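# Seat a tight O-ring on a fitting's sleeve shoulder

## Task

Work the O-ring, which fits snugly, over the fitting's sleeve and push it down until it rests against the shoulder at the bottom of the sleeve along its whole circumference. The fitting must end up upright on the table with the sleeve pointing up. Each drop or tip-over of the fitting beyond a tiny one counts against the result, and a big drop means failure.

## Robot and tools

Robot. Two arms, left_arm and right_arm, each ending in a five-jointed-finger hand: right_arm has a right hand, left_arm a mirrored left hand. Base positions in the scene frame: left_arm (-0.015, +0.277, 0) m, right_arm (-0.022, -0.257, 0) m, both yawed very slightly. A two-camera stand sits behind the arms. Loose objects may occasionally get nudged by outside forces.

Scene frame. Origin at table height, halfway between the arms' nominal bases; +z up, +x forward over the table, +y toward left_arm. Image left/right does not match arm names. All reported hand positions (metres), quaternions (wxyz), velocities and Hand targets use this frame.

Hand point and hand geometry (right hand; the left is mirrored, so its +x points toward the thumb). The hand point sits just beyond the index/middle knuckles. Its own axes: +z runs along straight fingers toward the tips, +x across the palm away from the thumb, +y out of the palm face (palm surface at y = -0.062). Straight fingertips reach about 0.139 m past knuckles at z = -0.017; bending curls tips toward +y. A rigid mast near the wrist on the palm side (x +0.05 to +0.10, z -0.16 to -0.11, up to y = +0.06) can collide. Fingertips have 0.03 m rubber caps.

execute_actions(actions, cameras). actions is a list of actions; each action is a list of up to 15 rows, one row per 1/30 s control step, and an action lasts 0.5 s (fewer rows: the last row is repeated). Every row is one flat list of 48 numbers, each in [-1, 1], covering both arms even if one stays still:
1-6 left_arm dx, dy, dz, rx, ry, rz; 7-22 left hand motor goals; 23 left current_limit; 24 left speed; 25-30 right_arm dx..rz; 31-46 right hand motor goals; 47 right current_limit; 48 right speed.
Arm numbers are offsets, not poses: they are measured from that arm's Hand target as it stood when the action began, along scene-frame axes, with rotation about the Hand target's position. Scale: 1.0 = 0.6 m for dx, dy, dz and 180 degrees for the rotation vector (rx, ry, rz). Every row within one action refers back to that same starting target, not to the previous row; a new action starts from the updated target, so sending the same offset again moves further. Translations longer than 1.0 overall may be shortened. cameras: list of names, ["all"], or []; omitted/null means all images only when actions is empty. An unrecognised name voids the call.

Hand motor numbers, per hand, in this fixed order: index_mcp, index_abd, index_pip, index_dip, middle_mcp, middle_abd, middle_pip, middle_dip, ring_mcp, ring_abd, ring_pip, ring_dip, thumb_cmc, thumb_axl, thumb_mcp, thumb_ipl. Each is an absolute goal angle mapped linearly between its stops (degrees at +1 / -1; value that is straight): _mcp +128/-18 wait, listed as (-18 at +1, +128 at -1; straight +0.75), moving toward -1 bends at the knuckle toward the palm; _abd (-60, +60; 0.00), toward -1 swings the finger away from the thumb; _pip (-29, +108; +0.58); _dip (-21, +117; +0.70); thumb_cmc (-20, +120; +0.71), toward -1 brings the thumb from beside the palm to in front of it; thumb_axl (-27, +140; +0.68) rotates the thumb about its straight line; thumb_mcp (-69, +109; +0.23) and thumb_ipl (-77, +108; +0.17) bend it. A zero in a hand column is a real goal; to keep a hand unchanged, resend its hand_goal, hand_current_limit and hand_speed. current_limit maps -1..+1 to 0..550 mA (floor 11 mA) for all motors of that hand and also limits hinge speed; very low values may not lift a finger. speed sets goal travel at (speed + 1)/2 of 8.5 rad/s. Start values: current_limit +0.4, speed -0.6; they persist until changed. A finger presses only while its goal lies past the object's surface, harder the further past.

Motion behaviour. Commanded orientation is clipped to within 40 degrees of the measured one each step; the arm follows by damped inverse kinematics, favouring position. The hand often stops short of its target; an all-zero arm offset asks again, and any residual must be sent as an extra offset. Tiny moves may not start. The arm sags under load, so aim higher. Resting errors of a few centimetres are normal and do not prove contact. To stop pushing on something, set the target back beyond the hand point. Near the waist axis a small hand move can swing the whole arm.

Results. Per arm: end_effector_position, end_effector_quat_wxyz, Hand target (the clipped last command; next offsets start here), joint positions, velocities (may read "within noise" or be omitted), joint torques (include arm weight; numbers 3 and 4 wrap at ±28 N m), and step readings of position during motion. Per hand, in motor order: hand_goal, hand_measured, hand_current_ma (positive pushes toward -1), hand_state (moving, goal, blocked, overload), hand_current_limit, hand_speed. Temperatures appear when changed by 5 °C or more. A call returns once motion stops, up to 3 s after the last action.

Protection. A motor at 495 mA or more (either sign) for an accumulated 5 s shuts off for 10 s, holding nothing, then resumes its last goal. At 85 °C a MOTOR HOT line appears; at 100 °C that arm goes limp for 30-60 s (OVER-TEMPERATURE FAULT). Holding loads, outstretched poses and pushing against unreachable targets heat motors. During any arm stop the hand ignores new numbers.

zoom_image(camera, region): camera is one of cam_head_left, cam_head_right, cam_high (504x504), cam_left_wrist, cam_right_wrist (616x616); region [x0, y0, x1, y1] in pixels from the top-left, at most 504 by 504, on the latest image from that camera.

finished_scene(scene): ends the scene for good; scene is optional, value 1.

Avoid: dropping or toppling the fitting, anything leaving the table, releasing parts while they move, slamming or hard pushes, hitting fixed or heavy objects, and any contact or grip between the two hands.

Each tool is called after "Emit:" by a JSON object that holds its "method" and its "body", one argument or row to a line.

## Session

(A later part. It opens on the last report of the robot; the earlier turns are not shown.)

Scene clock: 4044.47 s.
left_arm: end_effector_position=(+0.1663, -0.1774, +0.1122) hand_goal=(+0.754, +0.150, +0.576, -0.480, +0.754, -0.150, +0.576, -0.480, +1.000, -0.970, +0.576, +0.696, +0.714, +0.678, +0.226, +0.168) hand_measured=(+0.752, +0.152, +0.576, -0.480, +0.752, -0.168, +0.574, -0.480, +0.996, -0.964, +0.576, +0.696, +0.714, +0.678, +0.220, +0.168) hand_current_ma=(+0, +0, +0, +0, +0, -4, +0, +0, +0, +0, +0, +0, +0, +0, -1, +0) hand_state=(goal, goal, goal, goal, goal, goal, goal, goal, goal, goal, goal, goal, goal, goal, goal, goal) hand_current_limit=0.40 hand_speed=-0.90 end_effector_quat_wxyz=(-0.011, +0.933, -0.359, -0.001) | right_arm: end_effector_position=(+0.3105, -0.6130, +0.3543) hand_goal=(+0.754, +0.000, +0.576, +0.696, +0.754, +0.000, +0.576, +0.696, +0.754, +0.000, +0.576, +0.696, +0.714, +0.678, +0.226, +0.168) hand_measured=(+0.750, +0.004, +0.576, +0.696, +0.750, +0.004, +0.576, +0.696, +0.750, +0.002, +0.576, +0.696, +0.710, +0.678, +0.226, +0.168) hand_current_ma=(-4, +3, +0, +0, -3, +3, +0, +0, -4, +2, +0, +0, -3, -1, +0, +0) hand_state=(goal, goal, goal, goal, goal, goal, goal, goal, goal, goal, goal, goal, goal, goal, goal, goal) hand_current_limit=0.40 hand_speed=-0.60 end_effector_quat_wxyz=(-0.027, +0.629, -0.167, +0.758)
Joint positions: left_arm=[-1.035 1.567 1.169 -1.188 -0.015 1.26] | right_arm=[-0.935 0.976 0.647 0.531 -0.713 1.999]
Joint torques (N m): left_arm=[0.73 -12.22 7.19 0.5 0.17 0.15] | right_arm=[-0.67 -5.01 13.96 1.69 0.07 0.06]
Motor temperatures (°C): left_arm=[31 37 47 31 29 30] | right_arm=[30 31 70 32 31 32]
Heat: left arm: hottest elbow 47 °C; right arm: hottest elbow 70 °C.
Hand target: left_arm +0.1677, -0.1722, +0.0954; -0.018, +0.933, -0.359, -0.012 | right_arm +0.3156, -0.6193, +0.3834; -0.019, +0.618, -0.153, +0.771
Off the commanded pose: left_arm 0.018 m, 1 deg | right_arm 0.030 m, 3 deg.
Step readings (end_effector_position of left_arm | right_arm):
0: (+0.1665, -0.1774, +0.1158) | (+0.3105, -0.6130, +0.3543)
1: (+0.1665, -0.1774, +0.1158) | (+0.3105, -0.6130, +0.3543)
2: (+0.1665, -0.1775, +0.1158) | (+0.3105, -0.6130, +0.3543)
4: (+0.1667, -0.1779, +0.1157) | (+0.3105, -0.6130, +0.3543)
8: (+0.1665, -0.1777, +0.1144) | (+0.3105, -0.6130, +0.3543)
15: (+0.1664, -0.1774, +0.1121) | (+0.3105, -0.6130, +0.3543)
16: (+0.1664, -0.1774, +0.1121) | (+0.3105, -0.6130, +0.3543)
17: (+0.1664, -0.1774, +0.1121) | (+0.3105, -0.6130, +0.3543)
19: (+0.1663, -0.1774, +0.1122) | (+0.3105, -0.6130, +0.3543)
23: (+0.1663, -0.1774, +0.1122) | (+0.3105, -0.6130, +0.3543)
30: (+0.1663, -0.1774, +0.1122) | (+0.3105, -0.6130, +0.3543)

Emit:
{"method": "execute_actions", "body": {
  "actions": [
    [[0,0,-0.006,0,0,0,0.754,0.145,0.576,-0.48,0.754,-0.155,0.576,-0.48,1.0,-0.97,0.576,0.696,0.714,0.678,0.226,0.168,0.4,-0.9,0,0,0,0,0,0,0.754,0,0.576,0.696,0.754,0,0.576,0.696,0.754,0,0.576,0.696,0.714,0.678,0.226,0.168,0.4,-0.6]],
    [[0,0,-0.007,0,0,0,0.754,0.145,0.576,-0.48,0.754,-0.155,0.576,-0.48,1.0,-0.97,0.576,0.696,0.714,0.678,0.226,0.168,0.4,-0.9,0,0,0,0,0,0,0.754,0,0.576,0.696,0.754,0,0.576,0.696,0.754,0,0.576,0.696,0.714,0.678,0.226,0.168,0.4,-0.6]],
    [[0,0,-0.007,0,0,0,0.754,0.145,0.576,-0.48,0.754,-0.155,0.576,-0.48,1.0,-0.97,0.576,0.696,0.714,0.678,0.226,0.168,0.4,-0.9,0,0,0,0,0,0,0.754,0,0.576,0.696,0.754,0,0.576,0.696,0.754,0,0.576,0.696,0.714,0.678,0.226,0.168,0.4,-0.6]],
    [[0,0,-0.007,0,0,0,0.754,0.145,0.576,-0.48,0.754,-0.155,0.576,-0.48,1.0,-0.97,0.576,0.696,0.714,0.678,0.226,0.168,0.4,-0.9,0,0,0,0,0,0,0.754,0,0.576,0.696,0.754,0,0.576,0.696,0.754,0,0.576,0.696,0.714,0.678,0.226,0.168,0.4,-0.6]]
  ]
}}

Scene clock: 4060.00 s.
left_arm: end_effector_position=(+0.1663, -0.1774, +0.1122) hand_goal=(+0.754, +0.150, +0.576, -0.480, +0.754, -0.150, +0.576, -0.480, +1.000, -0.970, +0.576, +0.696, +0.714, +0.678, +0.226, +0.168) hand_measured=(+0.752, +0.152, +0.576, -0.480, +0.752, -0.168, +0.574, -0.480, +0.996, -0.964, +0.576, +0.696, +0.714, +0.678, +0.220, +0.168) hand_current_ma=(+0, +0, +0, +0, +0, -4, +0, +0, +0, +0, +0, +0, +0, +0, -1, +0) hand_state=(goal, goal, goal, goal, goal, goal, goal, goal, goal, goal, goal, goal, goal, goal, goal, goal) hand_current_limit=0.40 hand_speed=-0.90 end_effector_quat_wxyz=(-0.011, +0.933, -0.359, -0.001) | right_arm: end_effector_position=(+0.3105, -0.6130, +0.3543) hand_goal=(+0.754, +0.000, +0.576, +0.696, +0.754, +0.000, +0.576, +0.696, +0.754, +0.000, +0.576, +0.696, +0.714, +0.678, +0.226, +0.168) hand_measured=(+0.750, +0.004, +0.576, +0.696, +0.750, +0.004, +0.576, +0.696, +0.750, +0.002, +0.576, +0.696, +0.710, +0.678, +0.226, +0.168) hand_current_ma=(-4, +3, +0, +0, -3, +3, +0, +0, -4, +2, +0, +0, -3, -1, +0, +0) hand_state=(goal, goal, goal, goal, goal, goal, goal, goal, goal, goal, goal, goal, goal, goal, goal, goal) hand_current_limit=0.40 hand_speed=-0.60 end_effector_quat_wxyz=(-0.027, +0.629, -0.167, +0.758)
Joint positions: left_arm=[-1.035 1.567 1.169 -1.188 -0.015 1.26] | right_arm=[-0.935 0.976 0.647 0.531 -0.713 1.999]
Joint torques (N m): left_arm=[0.79 -11.99 7.15 0.58 0.13 0.13] | right_arm=[-0.67 -5.07 13.97 1.7 0.07 0.06]
Motor temperatures (°C): left_arm=[31 37 47 31 29 30] | right_arm=[30 31 70 32 31 32]
Heat: left arm: no reading; right arm: no reading.
Hand target: left_arm +0.1677, -0.1722, +0.0954; -0.018, +0.933, -0.359, -0.012 (not the last commanded pose) | right_arm +0.3156, -0.6193, +0.3834; -0.019, +0.618, -0.153, +0.771
NO CONTROL: MOTORS OFF. The power of the arms went off while the arms waited for this call, through no command of yours: the arms are limp. The readings of the arms here are old: from when control was lost, or earlier. What the arms strike, push or drop without control can cost score or fail the task. If the arms hit each other without control, that can cost score but does not end the scene. None of this call's actions ran. The arms run no command until a result says that a person gave control back. To wait, call with no actions: the call returns when control is back, or after at most 30 seconds. The wait itself costs no score and uses none of the scene's actions.
Step readings (end_effector_position of left_arm | right_arm):
0: (+0.1663, -0.1774, +0.1122) | (+0.3105, -0.6130, +0.3543)
1: (+0.1663, -0.1774, +0.1122) | (+0.3105, -0.6130, +0.3543)
2: (+0.1663, -0.1774, +0.1122) | (+0.3105, -0.6130, +0.3543)
4: (+0.1663, -0.1774, +0.1122) | (+0.3105, -0.6130, +0.3543)
8: (+0.1663, -0.1774, +0.1122) | (+0.3105, -0.6130, +0.3543)
15: (+0.1663, -0.1774, +0.1122) | (+0.3105, -0.6130, +0.3543)

Emit:
{"method": "execute_actions", "body": {
  "actions": []
}}

Scene clock: 4073.87 s.
left_arm: end_effector_position=(+0.1663, -0.1774, +0.1122) hand_goal=(+0.754, +0.150, +0.576, -0.480, +0.754, -0.150, +0.576, -0.480, +1.000, -0.970, +0.576, +0.696, +0.714, +0.678, +0.226, +0.168) hand_measured=(+0.752, +0.152, +0.576, -0.480, +0.752, -0.168, +0.574, -0.480, +0.996, -0.964, +0.576, +0.696, +0.714, +0.678, +0.220, +0.168) hand_current_ma=(+0, +0, +0, +0, +0, -4, +0, +0, +0, +0, +0, +0, +0, +0, -1, +0) hand_state=(goal, goal, goal, goal, goal, goal, goal, goal, goal, goal, goal, goal, goal, goal, goal, goal) hand_current_limit=0.40 hand_speed=-0.90 end_effector_quat_wxyz=(-0.011, +0.933, -0.359, -0.001) | right_arm: end_effector_position=(+0.3105, -0.6130, +0.3543) hand_goal=(+0.754, +0.000, +0.576, +0.696, +0.754, +0.000, +0.576, +0.696, +0.754, +0.000, +0.576, +0.696, +0.714, +0.678, +0.226, +0.168) hand_measured=(+0.750, +0.004, +0.576, +0.696, +0.750, +0.004, +0.576, +0.696, +0.750, +0.002, +0.576, +0.696, +0.710, +0.678, +0.226, +0.168) hand_current_ma=(-4, +3, +0, +0, -3, +3, +0, +0, -4, +2, +0, +0, -3, -1, +0, +0) hand_state=(goal, goal, goal, goal, goal, goal, goal, goal, goal, goal, goal, goal, goal, goal, goal, goal) hand_current_limit=0.40 hand_speed=-0.60 end_effector_quat_wxyz=(-0.027, +0.629, -0.167, +0.758)
Joint positions: left_arm=[-1.035 1.567 1.169 -1.188 -0.015 1.26] | right_arm=[-0.935 0.976 0.647 0.531 -0.713 1.999]
Joint velocities: within noise
Joint torques (N m): left_arm=[0.79 -11.99 7.15 0.58 0.13 0.13] | right_arm=[-0.67 -5.07 13.97 1.7 0.07 0.06]
Motor temperatures (°C): left_arm=[31 37 47 31 29 30] | right_arm=[30 31 70 32 31 32]
Heat: left arm: no reading; right arm: no reading.
Hand target: left_arm +0.1677, -0.1722, +0.0954; -0.018, +0.933, -0.359, -0.012 (not the last commanded pose) | right_arm +0.3156, -0.6193, +0.3834; -0.019, +0.618, -0.153, +0.771
NO CONTROL, STILL: no person has given control back yet. The readings of the arms here are still the old ones. Call again with no actions.

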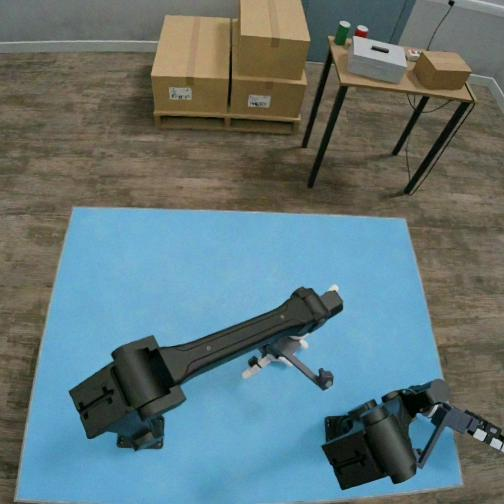

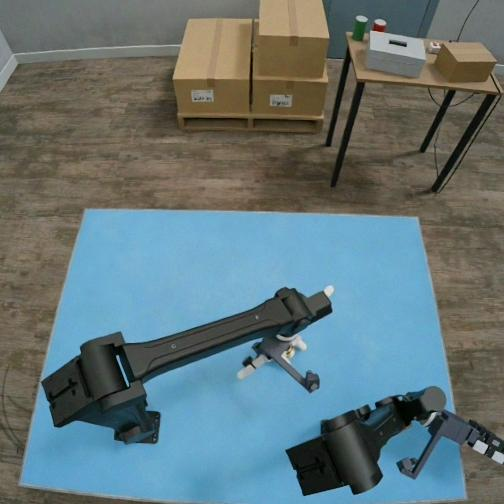

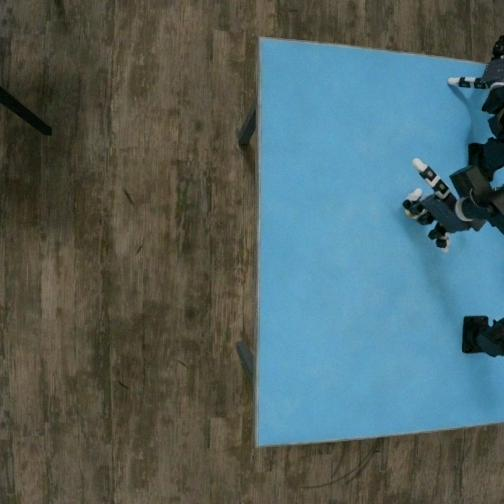

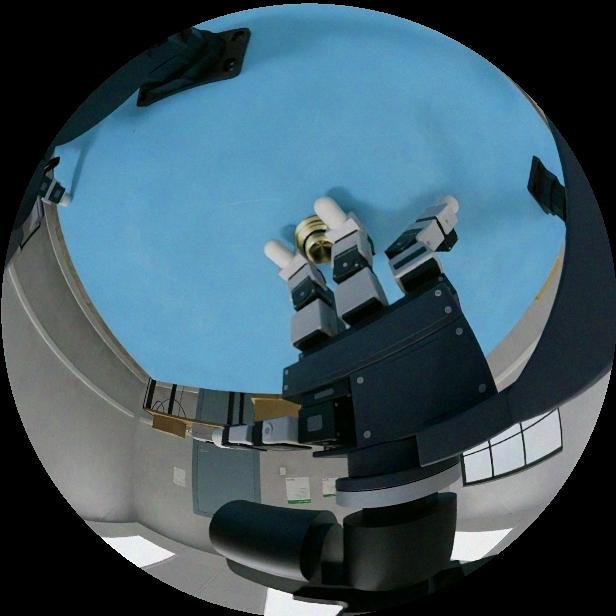

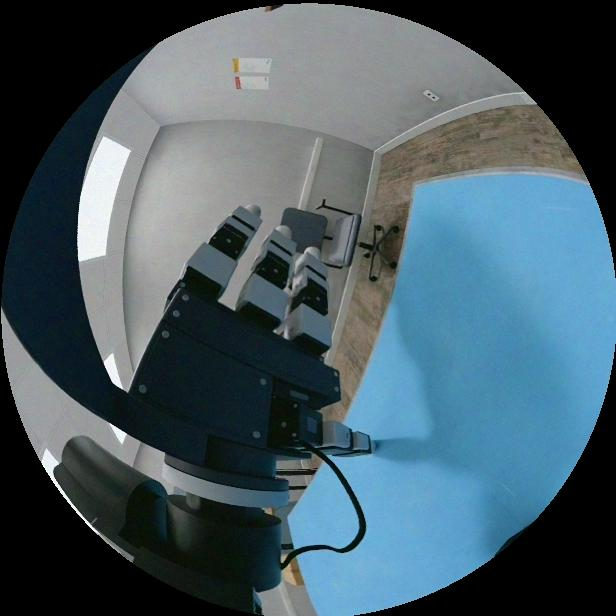

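Emit:
{"method": "zoom_image", "body": {
  "camera": "cam_left_wrist",
  "region": [280, 202, 350, 272]
}}

Emit:
{"method": "execute_actions", "body": {
  "actions": []
}}

Scaled by 7.200 from the camera's 616x616 image, which has a finer 880x880 frame.

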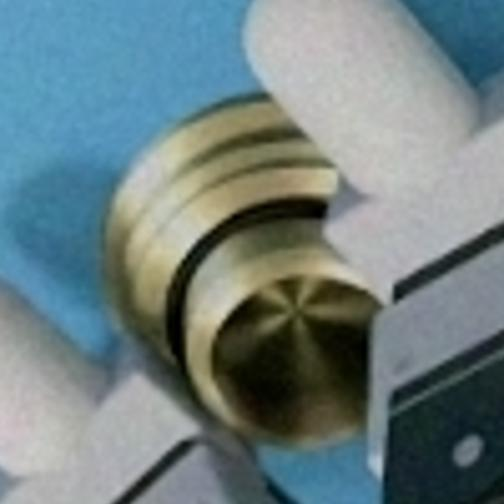

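Scene clock: 4080.43 s.
left_arm: end_effector_position=(+0.1644, -0.1707, +0.0940) hand_goal=(+0.754, +0.150, +0.576, -0.480, +0.754, -0.150, +0.576, -0.480, +1.000, -0.970, +0.576, +0.696, +0.714, +0.678, +0.226, +0.168) hand_measured=(+0.736, +0.180, +0.556, -0.506, +0.738, -0.190, +0.558, -0.498, +0.996, -0.964, +0.576, +0.696, +0.714, +0.678, +0.220, +0.168) hand_current_ma=(-7, +12, -7, -11, -6, -21, -6, -6, +0, +0, +0, +0, +0, +0, -1, +0) hand_state=(goal, blocked, blocked, blocked, goal, blocked, goal, goal, goal, goal, goal, goal, goal, goal, goal, goal) hand_current_limit=0.40 hand_speed=-0.90 end_effector_quat_wxyz=(-0.024, +0.933, -0.358, -0.010) | right_arm: end_effector_position=(-0.1001, -0.5145, +0.0800) hand_goal=(+0.754, +0.000, +0.576, +0.696, +0.754, +0.000, +0.576, +0.696, +0.754, +0.000, +0.576, +0.696, +0.714, +0.678, +0.226, +0.168) hand_measured=(+0.748, +0.004, +0.574, +0.696, +0.748, +0.004, +0.574, +0.696, +0.746, +0.004, +0.572, +0.696, +0.966, +0.678, +0.216, +0.162) hand_current_ma=(-9, +4, -2, +0, -8, +4, -2, +0, -11, +3, -3, +0, +385, +1, -19, -11) hand_state=(goal, goal, goal, goal, goal, goal, goal, goal, goal, goal, goal, goal, blocked, goal, goal, goal) hand_current_limit=0.40 hand_speed=-0.60 end_effector_quat_wxyz=(-0.491, -0.254, +0.693, -0.463)
Joint positions: left_arm=[-1.035 1.586 1.145 -1.176 -0.025 1.259] | right_arm=[-1.154 1.032 -0.014 0.91 0.863 2.08]
Joint velocities: within noise
Joint torques (N m): left_arm=[-0.15 0.38 0.08 -0.38 0.07 0.04] | right_arm=[-0.62 0.32 -0.13 -0.17 -0.01 0.03]
Motor temperatures (°C): left_arm=[31 36 44 31 29 30] | right_arm=[30 30 63 32 31 32]
Heat: left arm: hottest elbow 44 °C; right arm: hottest elbow 63 °C.
Hand target: left_arm +0.1644, -0.1707, +0.0940; -0.024, +0.933, -0.358, -0.010 (not the last commanded pose) | right_arm -0.1002, -0.5145, +0.0801; -0.492, -0.254, +0.693, -0.463 (not the last commanded pose)
CONTROL GIVEN BACK BY A PERSON. The power is on again. The arms hold where they came to rest, not your last command. The arms may rest on the table, on a part, on each other or against the robot's own body, stand at a joint limit or lie folded up, and parts may have moved. Move slowly at first; if an arm does not follow, try another direction. If the arms lie or press on each other, first move them apart, starting from their current pose. A hard hit or press between them can end the scene. Commands run again from your next reply on.

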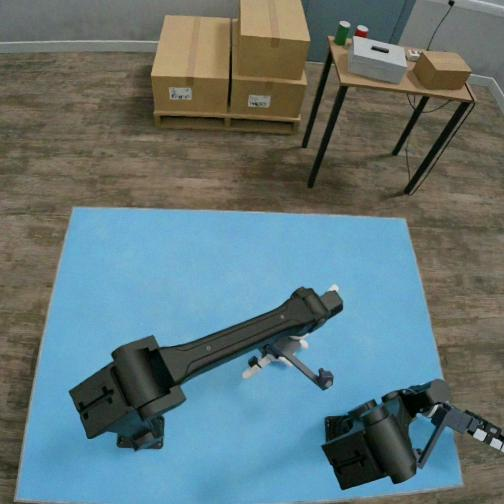

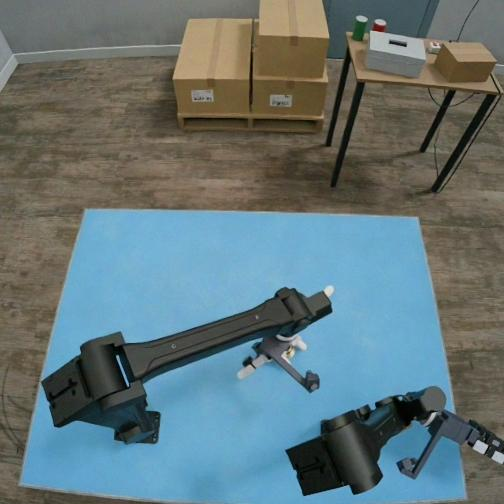

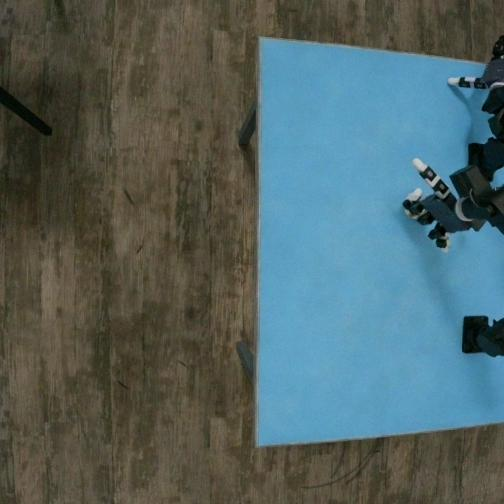

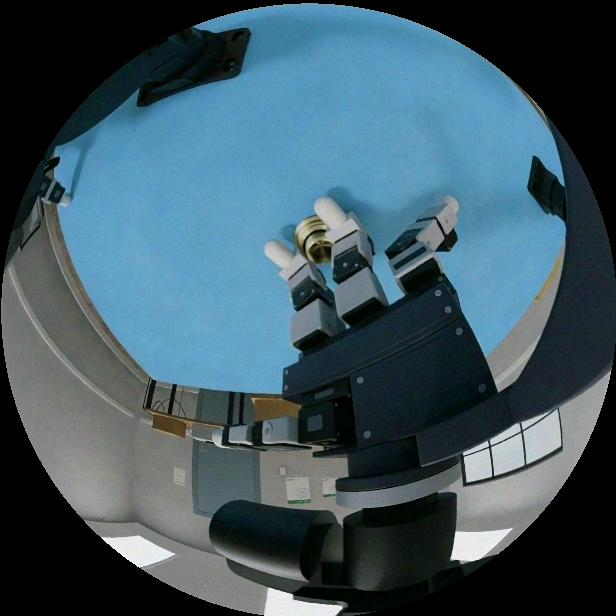

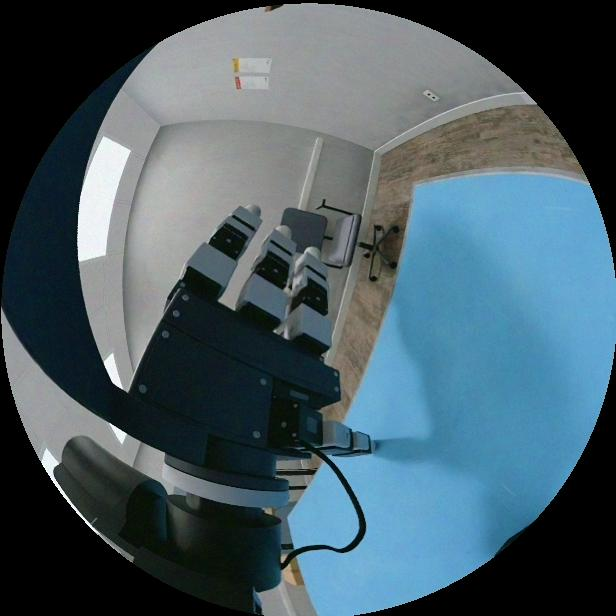

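Emit:
{"method": "execute_actions", "body": {
  "actions": [
    [[0,0,0.01,0,0,0,0.754,0.22,0.576,-0.48,0.754,-0.22,0.576,-0.48,1.0,-0.97,0.576,0.696,0.714,0.678,0.226,0.168,0.4,-0.8,0,0,0.03,0,0,0,0.754,0,0.576,0.696,0.754,0,0.576,0.696,0.754,0,0.576,0.696,0.9,0.678,0.226,0.168,0.4,-0.6]],
    [[0,0,0.02,0,0,0,0.754,0.25,0.576,-0.48,0.754,-0.25,0.576,-0.48,1.0,-0.97,0.576,0.696,0.714,0.678,0.226,0.168,0.4,-0.8,0,0,0.04,0,0,0,0.754,0,0.576,0.696,0.754,0,0.576,0.696,0.754,0,0.576,0.696,0.9,0.678,0.226,0.168,0.4,-0.6]]
  ],
  "cameras": ["cam_left_wrist", "cam_head_right"]
}}

Scene clock: 4092.23 s.
left_arm: end_effector_position=(+0.1643, -0.1707, +0.1046) hand_goal=(+0.754, +0.250, +0.576, -0.480, +0.754, -0.250, +0.576, -0.480, +1.000, -0.970, +0.576, +0.696, +0.714, +0.678, +0.226, +0.168) hand_measured=(+0.746, +0.264, +0.574, -0.482, +0.750, -0.246, +0.574, -0.482, +0.996, -0.964, +0.576, +0.696, +0.714, +0.678, +0.220, +0.168) hand_current_ma=(-2, +3, +0, +0, +0, +0, +0, +0, +0, +0, +0, +0, +0, +0, -1, +0) hand_state=(goal, goal, goal, goal, goal, goal, goal, goal, goal, goal, goal, goal, goal, goal, goal, goal) hand_current_limit=0.40 hand_speed=-0.80 end_effector_quat_wxyz=(-0.021, +0.933, -0.358, -0.008) | right_arm: end_effector_position=(-0.1091, -0.4966, +0.0969) hand_goal=(+0.754, +0.000, +0.576, +0.696, +0.754, +0.000, +0.576, +0.696, +0.754, +0.000, +0.576, +0.696, +0.900, +0.678, +0.226, +0.168) hand_measured=(+0.748, +0.004, +0.574, +0.696, +0.748, +0.004, +0.574, +0.696, +0.746, +0.004, +0.572, +0.696, +0.896, +0.678, +0.224, +0.166) hand_current_ma=(-9, +4, -2, +0, -8, +4, -2, +0, -11, +3, -3, +0, -3, +1, -3, -3) hand_state=(goal, goal, goal, goal, goal, goal, goal, goal, goal, goal, goal, goal, goal, goal, goal, goal) hand_current_limit=0.40 hand_speed=-0.60 end_effector_quat_wxyz=(-0.498, -0.273, +0.697, -0.438)
Joint positions: left_arm=[-1.035 1.57 1.156 -1.195 -0.024 1.259] | right_arm=[-1.154 0.634 -0.006 0.454 0.872 2.062]
Joint torques (N m): left_arm=[0.03 -13.92 9.81 -1.14 0.04 0.05] | right_arm=[-0.38 0.44 13.56 1.09 0.09 0.08]
Motor temperatures (°C): left_arm=[31 37 45 31 29 30] | right_arm=[30 30 62 32 31 32]
Heat: left arm: hottest elbow 45 °C; right arm: hottest elbow 62 °C.
Hand target: left_arm +0.1644, -0.1705, +0.1118; -0.024, +0.933, -0.358, -0.010 | right_arm -0.1002, -0.5144, +0.1221; -0.492, -0.254, +0.693, -0.463
Off the commanded pose: left_arm 0.007 m, 0 deg | right_arm 0.032 m, 4 deg.
CONTROL GIVEN BACK BY A PERSON, as an earlier result said. Commands run again.
previous command not reached (right arm): moving toward its pose would have brought two parts of the arm too close to each other.
led back after a hold (right arm): the arm was led back toward your command in small steps, so it may still be short of it.
Step readings (end_effector_position of left_arm | right_arm):
0: (+0.1668, -0.1749, +0.1053) | (-0.0993, -0.5165, +0.0826)
1: (+0.1668, -0.1749, +0.1053) | (-0.0993, -0.5165, +0.0826)
2: (+0.1668, -0.1749, +0.1053) | (-0.0993, -0.5165, +0.0828)
4: (+0.1668, -0.1749, +0.1053) | (-0.0998, -0.5160, +0.0837)
8: (+0.1668, -0.1749, +0.1053) | (-0.1015, -0.5137, +0.0894)
15: (+0.1665, -0.1744, +0.1052) | (-0.1033, -0.5100, +0.0927)
16: (+0.1664, -0.1744, +0.1052) | (-0.1034, -0.5097, +0.0928)
17: (+0.1661, -0.1738, +0.1051) | (-0.1038, -0.5090, +0.0927)
19: (+0.1650, -0.1719, +0.1048) | (-0.1051, -0.5071, +0.0946)
23: (+0.1644, -0.1709, +0.1046) | (-0.1068, -0.5041, +0.1007)
30: (+0.1643, -0.1707, +0.1046) | (-0.1088, -0.4988, +0.0998)
Images, in order (width x height): cam_head_right 504x504, cam_left_wrist 616x616.

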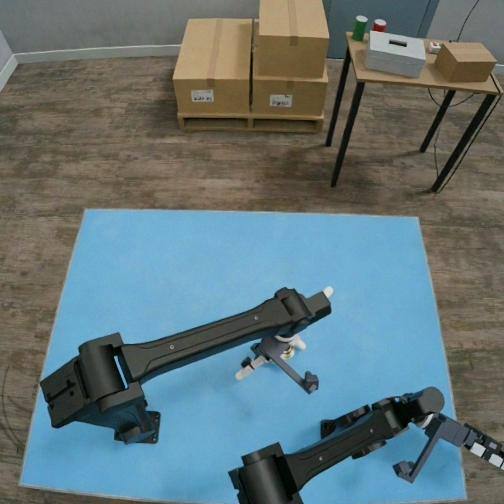

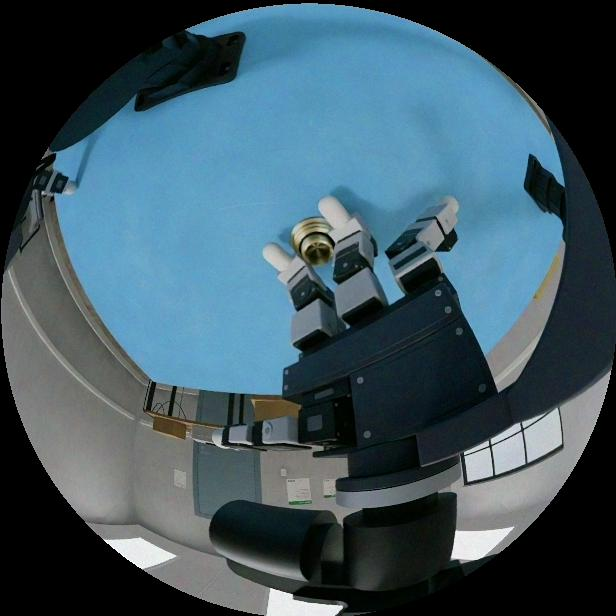

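Emit:
{"method": "execute_actions", "body": {
  "actions": [
    [[0,0,0.04,0,0,0,0.754,0.25,0.576,-0.48,0.754,-0.25,0.576,-0.48,1.0,-0.97,0.576,0.696,0.714,0.678,0.226,0.168,0.4,-0.8,0.02,-0.05,0.01,0,0,0,0.754,0,0.576,0.696,0.754,0,0.576,0.696,0.754,0,0.576,0.696,0.9,0.678,0.226,0.168,0.4,-0.6]],
    [[0,0,0.05,0,0,0,0.754,0.25,0.576,-0.48,0.754,-0.25,0.576,-0.48,1.0,-0.97,0.576,0.696,0.714,0.678,0.226,0.168,0.4,-0.8,0.03,-0.06,0.03,0,0,0,0.754,0,0.576,0.696,0.754,0,0.576,0.696,0.754,0,0.576,0.696,0.9,0.678,0.226,0.168,0.4,-0.6]]
  ],
  "cameras": ["cam_left_wrist", "cam_head_right"]
}}

Scene clock: 4103.13 s.
left_arm: end_effector_position=(+0.1559, -0.1560, +0.1453) hand_goal=(+0.754, +0.250, +0.576, -0.480, +0.754, -0.250, +0.576, -0.480, +1.000, -0.970, +0.576, +0.696, +0.714, +0.678, +0.226, +0.168) hand_measured=(+0.748, +0.252, +0.574, -0.482, +0.750, -0.246, +0.574, -0.482, +0.996, -0.964, +0.576, +0.696, +0.714, +0.678, +0.220, +0.168) hand_current_ma=(-1, +0, +0, +0, +0, +0, +0, +0, +0, +0, +0, +0, +0, +0, -1, +0) hand_state=(goal, goal, goal, goal, goal, goal, goal, goal, goal, goal, goal, goal, goal, goal, goal, goal) hand_current_limit=0.40 hand_speed=-0.80 end_effector_quat_wxyz=(-0.036, +0.933, -0.358, -0.026) | right_arm: end_effector_position=(-0.0760, -0.5585, +0.1232) hand_goal=(+0.754, +0.000, +0.576, +0.696, +0.754, +0.000, +0.576, +0.696, +0.754, +0.000, +0.576, +0.696, +0.900, +0.678, +0.226, +0.168) hand_measured=(+0.748, +0.004, +0.574, +0.696, +0.748, +0.004, +0.574, +0.696, +0.746, +0.004, +0.572, +0.696, +0.888, +0.678, +0.228, +0.170) hand_current_ma=(-8, +4, -2, +0, -8, +4, -2, +0, -10, +3, -3, +0, -19, +1, +1, +3) hand_state=(goal, goal, goal, goal, goal, goal, goal, goal, goal, goal, goal, goal, goal, goal, goal, goal) hand_current_limit=0.40 hand_speed=-0.60 end_effector_quat_wxyz=(-0.493, -0.284, +0.697, -0.436)
Joint positions: left_arm=[-1.035 1.518 1.214 -1.352 -0.025 1.259] | right_arm=[-1.13 0.96 0.18 0.569 0.878 2.071]
Joint torques (N m): left_arm=[0.03 -12.92 12.77 -0.81 0.1 0.02] | right_arm=[-1.38 -1.96 12.48 2.18 0.11 0.08]
Motor temperatures (°C): left_arm=[31 37 47 31 29 30] | right_arm=[30 30 64 32 31 32]
Heat: left arm: hottest elbow 47 °C; right arm: hottest elbow 64 °C.
Hand target: left_arm +0.1644, -0.1706, +0.1659; -0.024, +0.933, -0.358, -0.010 | right_arm -0.0703, -0.5804, +0.1461; -0.492, -0.254, +0.693, -0.463
Off the commanded pose: left_arm 0.027 m, 2 deg | right_arm 0.032 m, 5 deg.
joint sent to its limit (right arm) — joint 6 (wrist roll), upper limit. The joint targets still meet the commanded pose.
Step readings (end_effector_position of left_arm | right_arm):
0: (+0.1643, -0.1707, +0.1046) | (-0.1091, -0.4966, +0.0968)
1: (+0.1643, -0.1706, +0.1047) | (-0.1090, -0.4967, +0.0970)
2: (+0.1639, -0.1699, +0.1049) | (-0.1088, -0.4971, +0.0970)
4: (+0.1623, -0.1672, +0.1064) | (-0.1065, -0.4997, +0.0969)
8: (+0.1589, -0.1612, +0.1123) | (-0.1001, -0.5111, +0.1014)
15: (+0.1579, -0.1593, +0.1182) | (-0.0955, -0.5195, +0.1033)
16: (+0.1579, -0.1593, +0.1184) | (-0.0954, -0.5198, +0.1034)
17: (+0.1576, -0.1587, +0.1194) | (-0.0952, -0.5204, +0.1035)
19: (+0.1561, -0.1562, +0.1226) | (-0.0930, -0.5253, +0.1066)
23: (+0.1543, -0.1533, +0.1329) | (-0.0835, -0.5439, +0.1179)
30: (+0.1563, -0.1566, +0.1454) | (-0.0765, -0.5578, +0.1256)
Images, in order (width x height): cam_head_right 504x504, cam_left_wrist 616x616.

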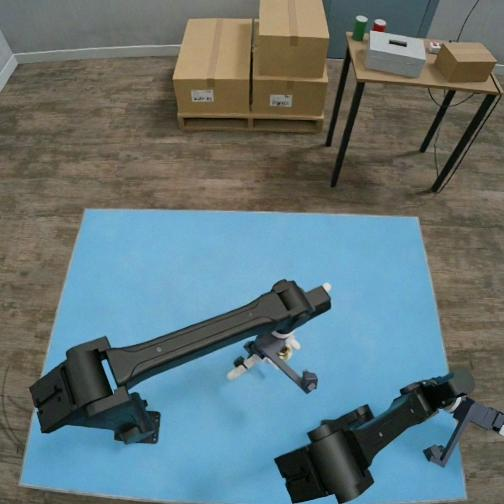

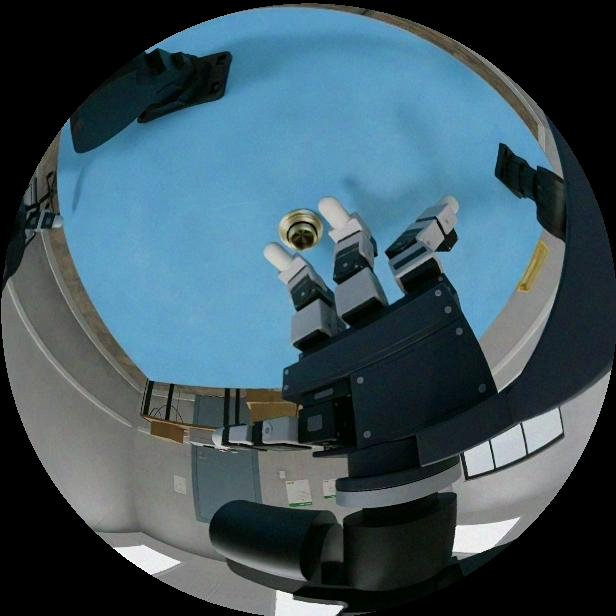

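Emit:
{"method": "execute_actions", "body": {
  "actions": [
    [[0,0,0.05,0,0,0,0.754,0.25,0.576,-0.48,0.754,-0.25,0.576,-0.48,1.0,-0.97,0.576,0.696,0.714,0.678,0.226,0.168,0.4,-0.8,0.02,-0.02,0.04,0,0,0,0.754,0,0.576,0.696,0.754,0,0.576,0.696,0.754,0,0.576,0.696,0.9,0.678,0.226,0.168,0.4,-0.6]]
  ],
  "cameras": ["cam_left_wrist"]
}}

Emit:
{"method": "zoom_image", "body": {
  "camera": "cam_left_wrist",
  "region": [272, 200, 322, 250]
}}

Scene clock: 4109.87 s.
left_arm: end_effector_position=(+0.1565, -0.1571, +0.1752) hand_goal=(+0.754, +0.250, +0.576, -0.480, +0.754, -0.250, +0.576, -0.480, +1.000, -0.970, +0.576, +0.696, +0.714, +0.678, +0.226, +0.168) hand_measured=(+0.748, +0.252, +0.574, -0.482, +0.750, -0.246, +0.574, -0.482, +0.996, -0.964, +0.576, +0.696, +0.714, +0.678, +0.220, +0.168) hand_current_ma=(-1, +0, +0, +0, +0, +0, +0, +0, +0, +0, +0, +0, +0, +0, -1, +0) hand_state=(goal, goal, goal, goal, goal, goal, goal, goal, goal, goal, goal, goal, goal, goal, goal, goal) hand_current_limit=0.40 hand_speed=-0.80 end_effector_quat_wxyz=(-0.036, +0.933, -0.358, -0.025) | right_arm: end_effector_position=(-0.0698, -0.5742, +0.1473) hand_goal=(+0.754, +0.000, +0.576, +0.696, +0.754, +0.000, +0.576, +0.696, +0.754, +0.000, +0.576, +0.696, +0.900, +0.678, +0.226, +0.168) hand_measured=(+0.748, +0.004, +0.574, +0.696, +0.748, +0.004, +0.574, +0.696, +0.746, +0.004, +0.572, +0.696, +0.888, +0.678, +0.228, +0.170) hand_current_ma=(-8, +4, -2, +0, -8, +4, -2, +0, -10, +3, -3, +0, -19, +1, +1, +3) hand_state=(goal, goal, goal, goal, goal, goal, goal, goal, goal, goal, goal, goal, goal, goal, goal, goal) hand_current_limit=0.40 hand_speed=-0.60 end_effector_quat_wxyz=(-0.498, -0.270, +0.696, -0.441)
Joint positions: left_arm=[-1.035 1.5 1.275 -1.43 -0.025 1.259] | right_arm=[-1.129 0.955 0.251 0.519 0.897 2.071]
Joint torques (N m): left_arm=[-0.03 -12.57 13.04 -0.73 0.09 0.04] | right_arm=[0.15 -2.96 13.08 1.06 0.23 0.08]
Motor temperatures (°C): left_arm=[31 37 48 31 29 30] | right_arm=[30 30 64 32 31 32]
Heat: left arm: hottest elbow 48 °C; right arm: hottest elbow 64 °C.
Hand target: left_arm +0.1644, -0.1706, +0.1960; -0.024, +0.933, -0.358, -0.010 | right_arm -0.0583, -0.5924, +0.1701; -0.492, -0.254, +0.693, -0.463
Off the commanded pose: left_arm 0.026 m, 2 deg | right_arm 0.031 m, 3 deg.
joint sent to its limit (right arm) — joint 6 (wrist roll), upper limit. The joint targets still meet the commanded pose.
Step readings (end_effector_position of left_arm | right_arm):
0: (+0.1559, -0.1560, +0.1453) | (-0.0760, -0.5585, +0.1232)
1: (+0.1559, -0.1559, +0.1453) | (-0.0759, -0.5586, +0.1234)
2: (+0.1554, -0.1552, +0.1462) | (-0.0760, -0.5588, +0.1240)
4: (+0.1544, -0.1534, +0.1493) | (-0.0760, -0.5602, +0.1273)
8: (+0.1551, -0.1546, +0.1627) | (-0.0724, -0.5687, +0.1395)
15: (+0.1569, -0.1577, +0.1753) | (-0.0697, -0.5743, +0.1474)
Images, in order (width x height): cam_left_wrist 616x616.

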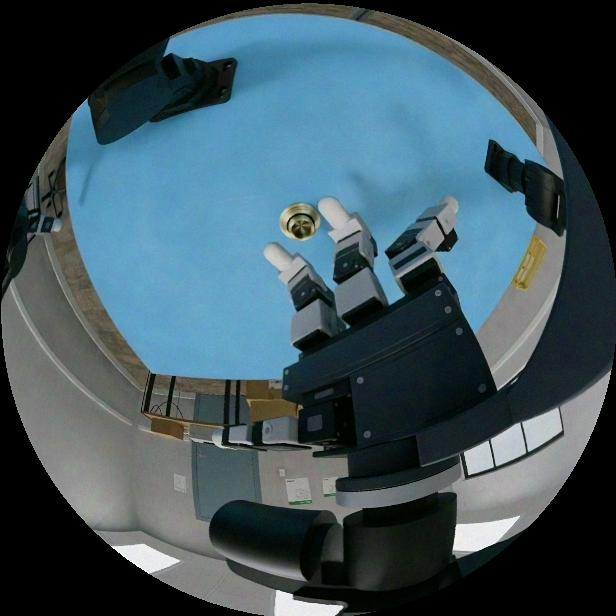

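Scaled by 10.080 from the camera's 616x616 image, which has a finer 880x880 frame.

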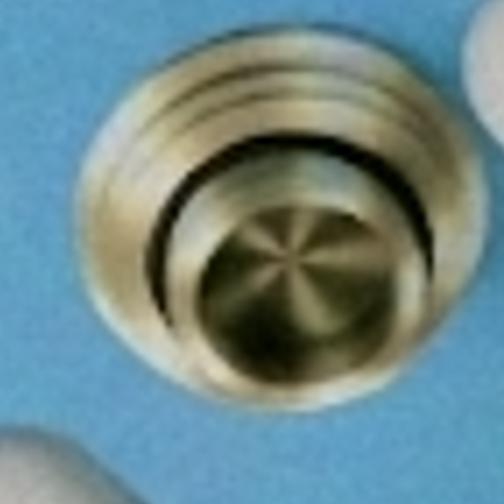

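Emit:
{"method": "execute_actions", "body": {
  "actions": [
    [[0.058,0.0675,0,0,0,0,0.754,0.25,0.576,-0.48,0.754,-0.25,0.576,-0.48,1.0,-0.97,0.576,0.696,0.714,0.678,0.226,0.168,0.4,-0.8,0.02,-0.02,0.04,0,0,0,0.754,0,0.576,0.696,0.754,0,0.576,0.696,0.754,0,0.576,0.696,0.9,0.678,0.226,0.168,0.4,-0.6]],
    [[0.058,0.0675,0,0,0,0,0.754,0.25,0.576,-0.48,0.754,-0.25,0.576,-0.48,1.0,-0.97,0.576,0.696,0.714,0.678,0.226,0.168,0.4,-0.8,0.02,-0.02,0.04,0,0,0,0.754,0,0.576,0.696,0.754,0,0.576,0.696,0.754,0,0.576,0.696,0.9,0.678,0.226,0.168,0.4,-0.6]],
    [[0.058,0.0675,-0.03,0,0,0,0.754,0.25,0.576,-0.48,0.754,-0.25,0.576,-0.48,1.0,-0.97,0.576,0.696,0.714,0.678,0.226,0.168,0.4,-0.8,0,0,0,0,0,0,0.754,0,0.576,0.696,0.754,0,0.576,0.696,0.754,0,0.576,0.696,0.9,0.678,0.226,0.168,0.4,-0.6]],
    [[0.058,0.0675,-0.04,0,0,0,0.754,0.25,0.576,-0.48,0.754,-0.25,0.576,-0.48,1.0,-0.97,0.576,0.696,0.714,0.678,0.226,0.168,0.4,-0.8,0,0,0,0,0,0,0.754,0,0.576,0.696,0.754,0,0.576,0.696,0.754,0,0.576,0.696,0.9,0.678,0.226,0.168,0.4,-0.6]]
  ],
  "cameras": ["cam_left_wrist"]
}}

Scene clock: 4127.43 s.
left_arm: end_effector_position=(+0.3067, -0.0083, +0.1679) hand_goal=(+0.754, +0.250, +0.576, -0.480, +0.754, -0.250, +0.576, -0.480, +1.000, -0.970, +0.576, +0.696, +0.714, +0.678, +0.226, +0.168) hand_measured=(+0.752, +0.252, +0.574, -0.482, +0.752, -0.246, +0.574, -0.482, +0.996, -0.964, +0.576, +0.696, +0.714, +0.678, +0.220, +0.168) hand_current_ma=(+0, +0, +0, +0, +0, +0, +0, +0, +0, +0, +0, +0, +0, +0, -1, +0) hand_state=(goal, goal, goal, goal, goal, goal, goal, goal, goal, goal, goal, goal, goal, goal, goal, goal) hand_current_limit=0.40 hand_speed=-0.80 end_effector_quat_wxyz=(-0.023, +0.936, -0.351, +0.001) | right_arm: end_effector_position=(-0.0461, -0.5995, +0.1931) hand_goal=(+0.754, +0.000, +0.576, +0.696, +0.754, +0.000, +0.576, +0.696, +0.754, +0.000, +0.576, +0.696, +0.900, +0.678, +0.226, +0.168) hand_measured=(+0.748, +0.004, +0.574, +0.696, +0.748, +0.004, +0.574, +0.696, +0.746, +0.004, +0.572, +0.696, +0.888, +0.678, +0.228, +0.170) hand_current_ma=(-8, +4, -2, +0, -8, +4, -2, +0, -10, +3, -3, +0, -18, +1, +1, +3) hand_state=(goal, goal, goal, goal, goal, goal, goal, goal, goal, goal, goal, goal, goal, goal, goal, goal) hand_current_limit=0.40 hand_speed=-0.60 end_effector_quat_wxyz=(-0.500, -0.271, +0.693, -0.442)
Joint positions: left_arm=[-0.529 1.458 1.206 -1.325 -0.045 1.75] | right_arm=[-1.084 0.955 0.395 0.376 0.94 2.071]
Joint torques (N m): left_arm=[-0.56 -10.52 7.79 0.39 0.14 0.14] | right_arm=[0.15 -3.37 14.22 1.02 0.25 0.08]
Motor temperatures (°C): left_arm=[31 38 51 31 29 30] | right_arm=[30 30 67 32 32 32]
Heat: left arm: hottest elbow 51 °C; right arm: hottest elbow 67 °C.
Hand target: left_arm +0.3036, -0.0086, +0.1539; -0.024, +0.933, -0.359, -0.010 | right_arm -0.0342, -0.6164, +0.2181; -0.492, -0.254, +0.693, -0.463
Off the commanded pose: left_arm 0.014 m, 2 deg | right_arm 0.032 m, 3 deg.
joint sent to its limit (right arm) — joint 6 (wrist roll), upper limit. The joint targets still meet the commanded pose.
Step readings (end_effector_position of left_arm | right_arm):
0: (+0.1565, -0.1571, +0.1752) | (-0.0698, -0.5742, +0.1473)
1: (+0.1567, -0.1570, +0.1752) | (-0.0698, -0.5741, +0.1472)
2: (+0.1584, -0.1559, +0.1754) | (-0.0697, -0.5739, +0.1476)
4: (+0.1637, -0.1522, +0.1767) | (-0.0687, -0.5743, +0.1498)
8: (+0.1879, -0.1375, +0.1832) | (-0.0615, -0.5820, +0.1609)
15: (+0.2008, -0.1273, +0.1896) | (-0.0578, -0.5871, +0.1686)
16: (+0.2004, -0.1273, +0.1897) | (-0.0579, -0.5869, +0.1684)
17: (+0.2015, -0.1260, +0.1897) | (-0.0580, -0.5866, +0.1689)
19: (+0.2056, -0.1215, +0.1905) | (-0.0566, -0.5871, +0.1717)
23: (+0.2277, -0.1038, +0.1939) | (-0.0500, -0.5944, +0.1842)
30: (+0.2395, -0.0917, +0.1968) | (-0.0460, -0.5997, +0.1932)
31: (+0.2392, -0.0916, +0.1969) | (-0.0461, -0.5995, +0.1931)
32: (+0.2398, -0.0901, +0.1966) | (-0.0461, -0.5995, +0.1931)
34: (+0.2437, -0.0847, +0.1947) | (-0.0461, -0.5995, +0.1931)
38: (+0.2624, -0.0628, +0.1871) | (-0.0461, -0.5995, +0.1931)
45: (+0.2733, -0.0497, +0.1848) | (-0.0461, -0.5995, +0.1931)
46: (+0.2731, -0.0498, +0.1848) | (-0.0461, -0.5995, +0.1931)
47: (+0.2742, -0.0486, +0.1840) | (-0.0461, -0.5995, +0.1931)
49: (+0.2791, -0.0438, +0.1808) | (-0.0461, -0.5995, +0.1931)
53: (+0.2965, -0.0214, +0.1724) | (-0.0461, -0.5995, +0.1931)
60: (+0.3076, -0.0085, +0.1678) | (-0.0461, -0.5995, +0.1931)
Images, in order (width x height): cam_left_wrist 616x616.

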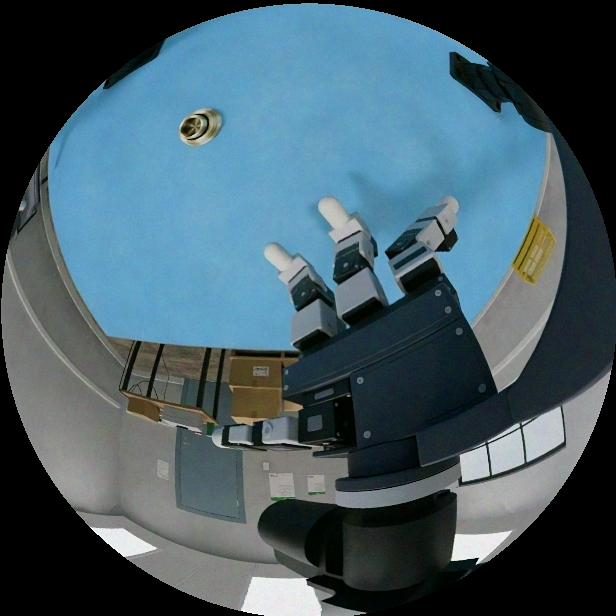

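Emit:
{"method": "zoom_image", "body": {
  "camera": "cam_left_wrist",
  "region": [176, 102, 226, 152]
}}

Scaled by 10.080 from the camera's 616x616 image, which has a finer 880x880 frame.

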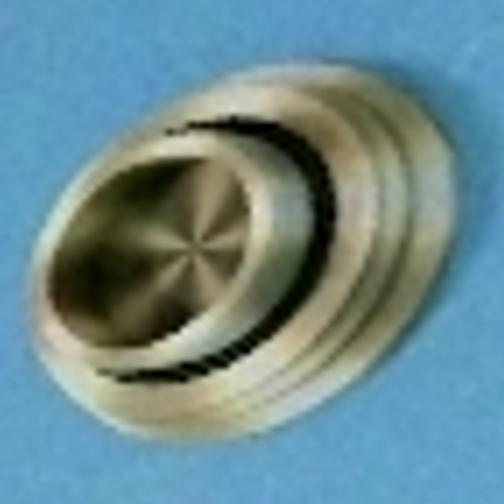

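Emit:
{"method": "zoom_image", "body": {
  "camera": "cam_left_wrist",
  "region": [184, 108, 214, 138]
}}

Emit:
{"method": "zoom_image", "body": {
  "camera": "cam_left_wrist",
  "region": [176, 120, 206, 150]
}}

Scaled by 16.800 from the camera's 616x616 image, which has a finer 880x880 frame.

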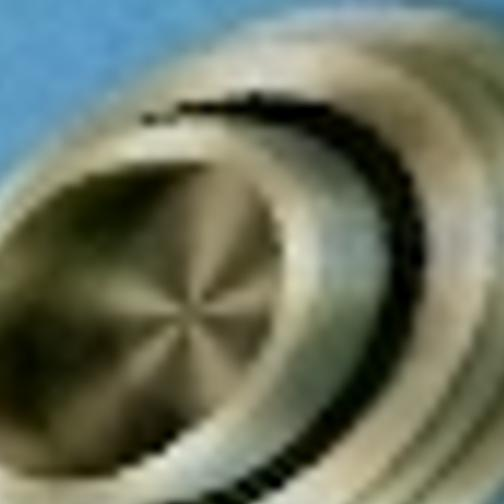

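Scaled by 16.800 from the camera's 616x616 image, which has a finer 880x880 frame.

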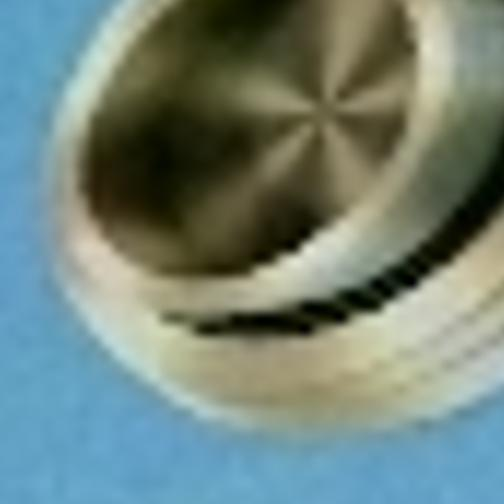

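Emit:
{"method": "execute_actions", "body": {
  "actions": [
    [[-0.0049,-0.0318,0.047,0.0012,-0.0051,0.1222,0.754,0.25,0.576,-0.48,0.754,-0.25,0.576,-0.48,1.0,-0.97,0.576,0.696,0.714,0.678,0.226,0.168,0.4,-0.8,0,0,0,0,0,0,0.754,0,0.576,0.696,0.754,0,0.576,0.696,0.754,0,0.576,0.696,0.9,0.678,0.226,0.168,0.4,-0.6]],
    [[-0.0049,-0.0318,0.047,0.0012,-0.0051,0.1222,0.754,0.25,0.576,-0.48,0.754,-0.25,0.576,-0.48,1.0,-0.97,0.576,0.696,0.714,0.678,0.226,0.168,0.4,-0.8,0,0,0,0,0,0,0.754,0,0.576,0.696,0.754,0,0.576,0.696,0.754,0,0.576,0.696,0.9,0.678,0.226,0.168,0.4,-0.6]],
    [[-0.0049,-0.0318,0,0.0012,-0.0051,0.1222,0.754,0.25,0.576,-0.48,0.754,-0.25,0.576,-0.48,1.0,-0.97,0.576,0.696,0.714,0.678,0.226,0.168,0.4,-0.8,0,0,0,0,0,0,0.754,0,0.576,0.696,0.754,0,0.576,0.696,0.754,0,0.576,0.696,0.9,0.678,0.226,0.168,0.4,-0.6]],
    [[-0.0049,-0.0318,0,0.0012,-0.0051,0.1222,0.754,0.25,0.576,-0.48,0.754,-0.25,0.576,-0.48,1.0,-0.97,0.576,0.696,0.714,0.678,0.226,0.168,0.4,-0.8,0,0,0,0,0,0,0.754,0,0.576,0.696,0.754,0,0.576,0.696,0.754,0,0.576,0.696,0.9,0.678,0.226,0.168,0.4,-0.6]],
    [[-0.0049,-0.0318,0,0.0012,-0.0051,0.1222,0.754,0.25,0.576,-0.48,0.754,-0.25,0.576,-0.48,1.0,-0.97,0.576,0.696,0.714,0.678,0.226,0.168,0.4,-0.8,0,0,0,0,0,0,0.754,0,0.576,0.696,0.754,0,0.576,0.696,0.754,0,0.576,0.696,0.9,0.678,0.226,0.168,0.4,-0.6]],
    [[-0.0049,-0.0318,0,0.0012,-0.0051,0.1222,0.754,0.25,0.576,-0.48,0.754,-0.25,0.576,-0.48,1.0,-0.97,0.576,0.696,0.714,0.678,0.226,0.168,0.4,-0.8,0,0,0,0,0,0,0.754,0,0.576,0.696,0.754,0,0.576,0.696,0.754,0,0.576,0.696,0.9,0.678,0.226,0.168,0.4,-0.6]]
  ],
  "cameras": ["cam_left_wrist"]
}}

Emit:
{"method": "zoom_image", "body": {
  "camera": "cam_left_wrist",
  "region": [295, 165, 345, 215]
}}

Scene clock: 4183.70 s.
left_arm: end_effector_position=(+0.2784, -0.1090, +0.1976) hand_goal=(+0.754, +0.250, +0.576, -0.480, +0.754, -0.250, +0.576, -0.480, +1.000, -0.970, +0.576, +0.696, +0.714, +0.678, +0.226, +0.168) hand_measured=(+0.752, +0.252, +0.574, -0.482, +0.752, -0.246, +0.574, -0.482, +0.996, -0.964, +0.576, +0.696, +0.712, +0.678, +0.220, +0.168) hand_current_ma=(+0, +0, +0, +0, +0, +0, +0, +0, +0, +0, +0, +0, +0, +0, -1, +0) hand_state=(goal, goal, goal, goal, goal, goal, goal, goal, goal, goal, goal, goal, goal, goal, goal, goal) hand_current_limit=0.40 hand_speed=-0.80 end_effector_quat_wxyz=(-0.033, +0.711, +0.702, +0.008) | right_arm: end_effector_position=(-0.0461, -0.5995, +0.1931) hand_goal=(+0.754, +0.000, +0.576, +0.696, +0.754, +0.000, +0.576, +0.696, +0.754, +0.000, +0.576, +0.696, +0.900, +0.678, +0.226, +0.168) hand_measured=(+0.748, +0.004, +0.574, +0.696, +0.748, +0.004, +0.574, +0.696, +0.746, +0.004, +0.572, +0.696, +0.888, +0.678, +0.228, +0.170) hand_current_ma=(-8, +4, -2, +0, -8, +4, -2, +0, -10, +3, -3, +0, -18, +1, +1, +3) hand_state=(goal, goal, goal, goal, goal, goal, goal, goal, goal, goal, goal, goal, goal, goal, goal, goal) hand_current_limit=0.40 hand_speed=-0.60 end_effector_quat_wxyz=(-0.500, -0.271, +0.693, -0.442)
Joint positions: left_arm=[-1.088 1.591 1.43 -1.477 0.005 -1.085] | right_arm=[-1.084 0.955 0.395 0.376 0.94 2.071]
Joint torques (N m): left_arm=[-0.09 -12.92 13.33 -0.77 -0.11 -0.11] | right_arm=[0.09 -3.37 14.22 1.03 0.25 0.08]
Motor temperatures (°C): left_arm=[31 37 48 31 29 30] | right_arm=[30 30 67 32 32 32]
Heat: left arm: hottest elbow 48 °C; right arm: hottest elbow 67 °C.
Hand target: left_arm +0.2860, -0.1230, +0.2103; -0.023, +0.706, +0.708, +0.007 | right_arm -0.0342, -0.6164, +0.2181; -0.492, -0.254, +0.693, -0.463
Off the commanded pose: left_arm 0.020 m, 1 deg | right_arm 0.032 m, 3 deg.
joint sent to its limit (right arm) — joint 6 (wrist roll), upper limit. The joint targets still meet the commanded pose.
Step readings (end_effector_position of left_arm | right_arm):
0: (+0.3066, -0.0083, +0.1679) | (-0.0461, -0.5995, +0.1931)
1: (+0.3067, -0.0085, +0.1680) | (-0.0461, -0.5995, +0.1931)
2: (+0.3076, -0.0100, +0.1682) | (-0.0461, -0.5995, +0.1931)
4: (+0.3095, -0.0138, +0.1700) | (-0.0461, -0.5995, +0.1931)
8: (+0.3057, -0.0212, +0.1776) | (-0.0461, -0.5995, +0.1931)
15: (+0.3046, -0.0289, +0.1897) | (-0.0461, -0.5995, +0.1931)
16: (+0.3052, -0.0292, +0.1896) | (-0.0461, -0.5995, +0.1931)
17: (+0.3052, -0.0304, +0.1898) | (-0.0461, -0.5995, +0.1931)
19: (+0.3047, -0.0322, +0.1916) | (-0.0461, -0.5995, +0.1931)
23: (+0.2966, -0.0407, +0.2017) | (-0.0461, -0.5995, +0.1931)
30: (+0.2936, -0.0456, +0.2098) | (-0.0461, -0.5995, +0.1931)
31: (+0.2946, -0.0452, +0.2097) | (-0.0461, -0.5995, +0.1931)
32: (+0.2954, -0.0461, +0.2098) | (-0.0461, -0.5995, +0.1931)
34: (+0.2972, -0.0498, +0.2102) | (-0.0461, -0.5995, +0.1931)
38: (+0.2905, -0.0632, +0.2104) | (-0.0461, -0.5995, +0.1931)
45: (+0.2899, -0.0664, +0.2099) | (-0.0461, -0.5995, +0.1931)
46: (+0.2910, -0.0653, +0.2099) | (-0.0461, -0.5995, +0.1931)
47: (+0.2913, -0.0655, +0.2100) | (-0.0461, -0.5995, +0.1931)
49: (+0.2908, -0.0664, +0.2099) | (-0.0461, -0.5995, +0.1931)
53: (+0.2792, -0.0758, +0.2059) | (-0.0461, -0.5995, +0.1931)
60: (+0.2783, -0.0749, +0.1939) | (-0.0461, -0.5995, +0.1931)
61: (+0.2792, -0.0738, +0.1928) | (-0.0461, -0.5995, +0.1931)
62: (+0.2789, -0.0736, +0.1920) | (-0.0461, -0.5995, +0.1931)
64: (+0.2792, -0.0749, +0.1916) | (-0.0461, -0.5995, +0.1931)
68: (+0.2743, -0.0882, +0.1933) | (-0.0461, -0.5995, +0.1931)
75: (+0.2770, -0.0925, +0.1939) | (-0.0461, -0.5995, +0.1931)
76: (+0.2779, -0.0920, +0.1940) | (-0.0461, -0.5995, +0.1931)
77: (+0.2779, -0.0918, +0.1941) | (-0.0461, -0.5995, +0.1931)
79: (+0.2792, -0.0945, +0.1957) | (-0.0461, -0.5995, +0.1931)
83: (+0.2783, -0.1090, +0.1981) | (-0.0461, -0.5995, +0.1931)
90: (+0.2783, -0.1129, +0.1946) | (-0.0461, -0.5995, +0.1931)
Images, in order (width x height): cam_left_wrist 616x616.

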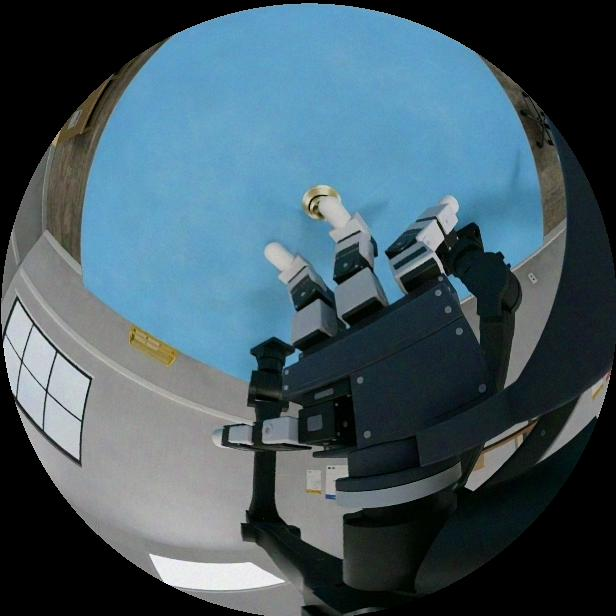

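Scaled by 10.080 from the camera's 616x616 image, which has a finer 880x880 frame.

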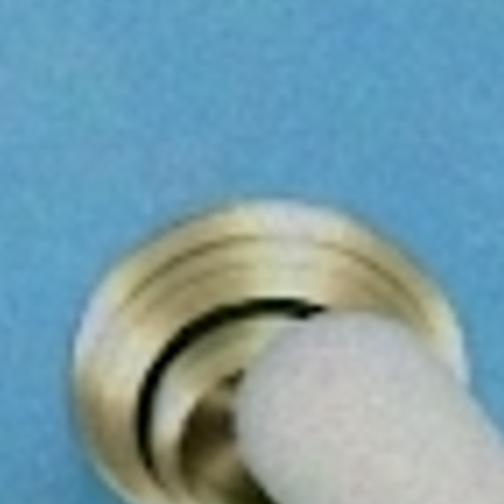

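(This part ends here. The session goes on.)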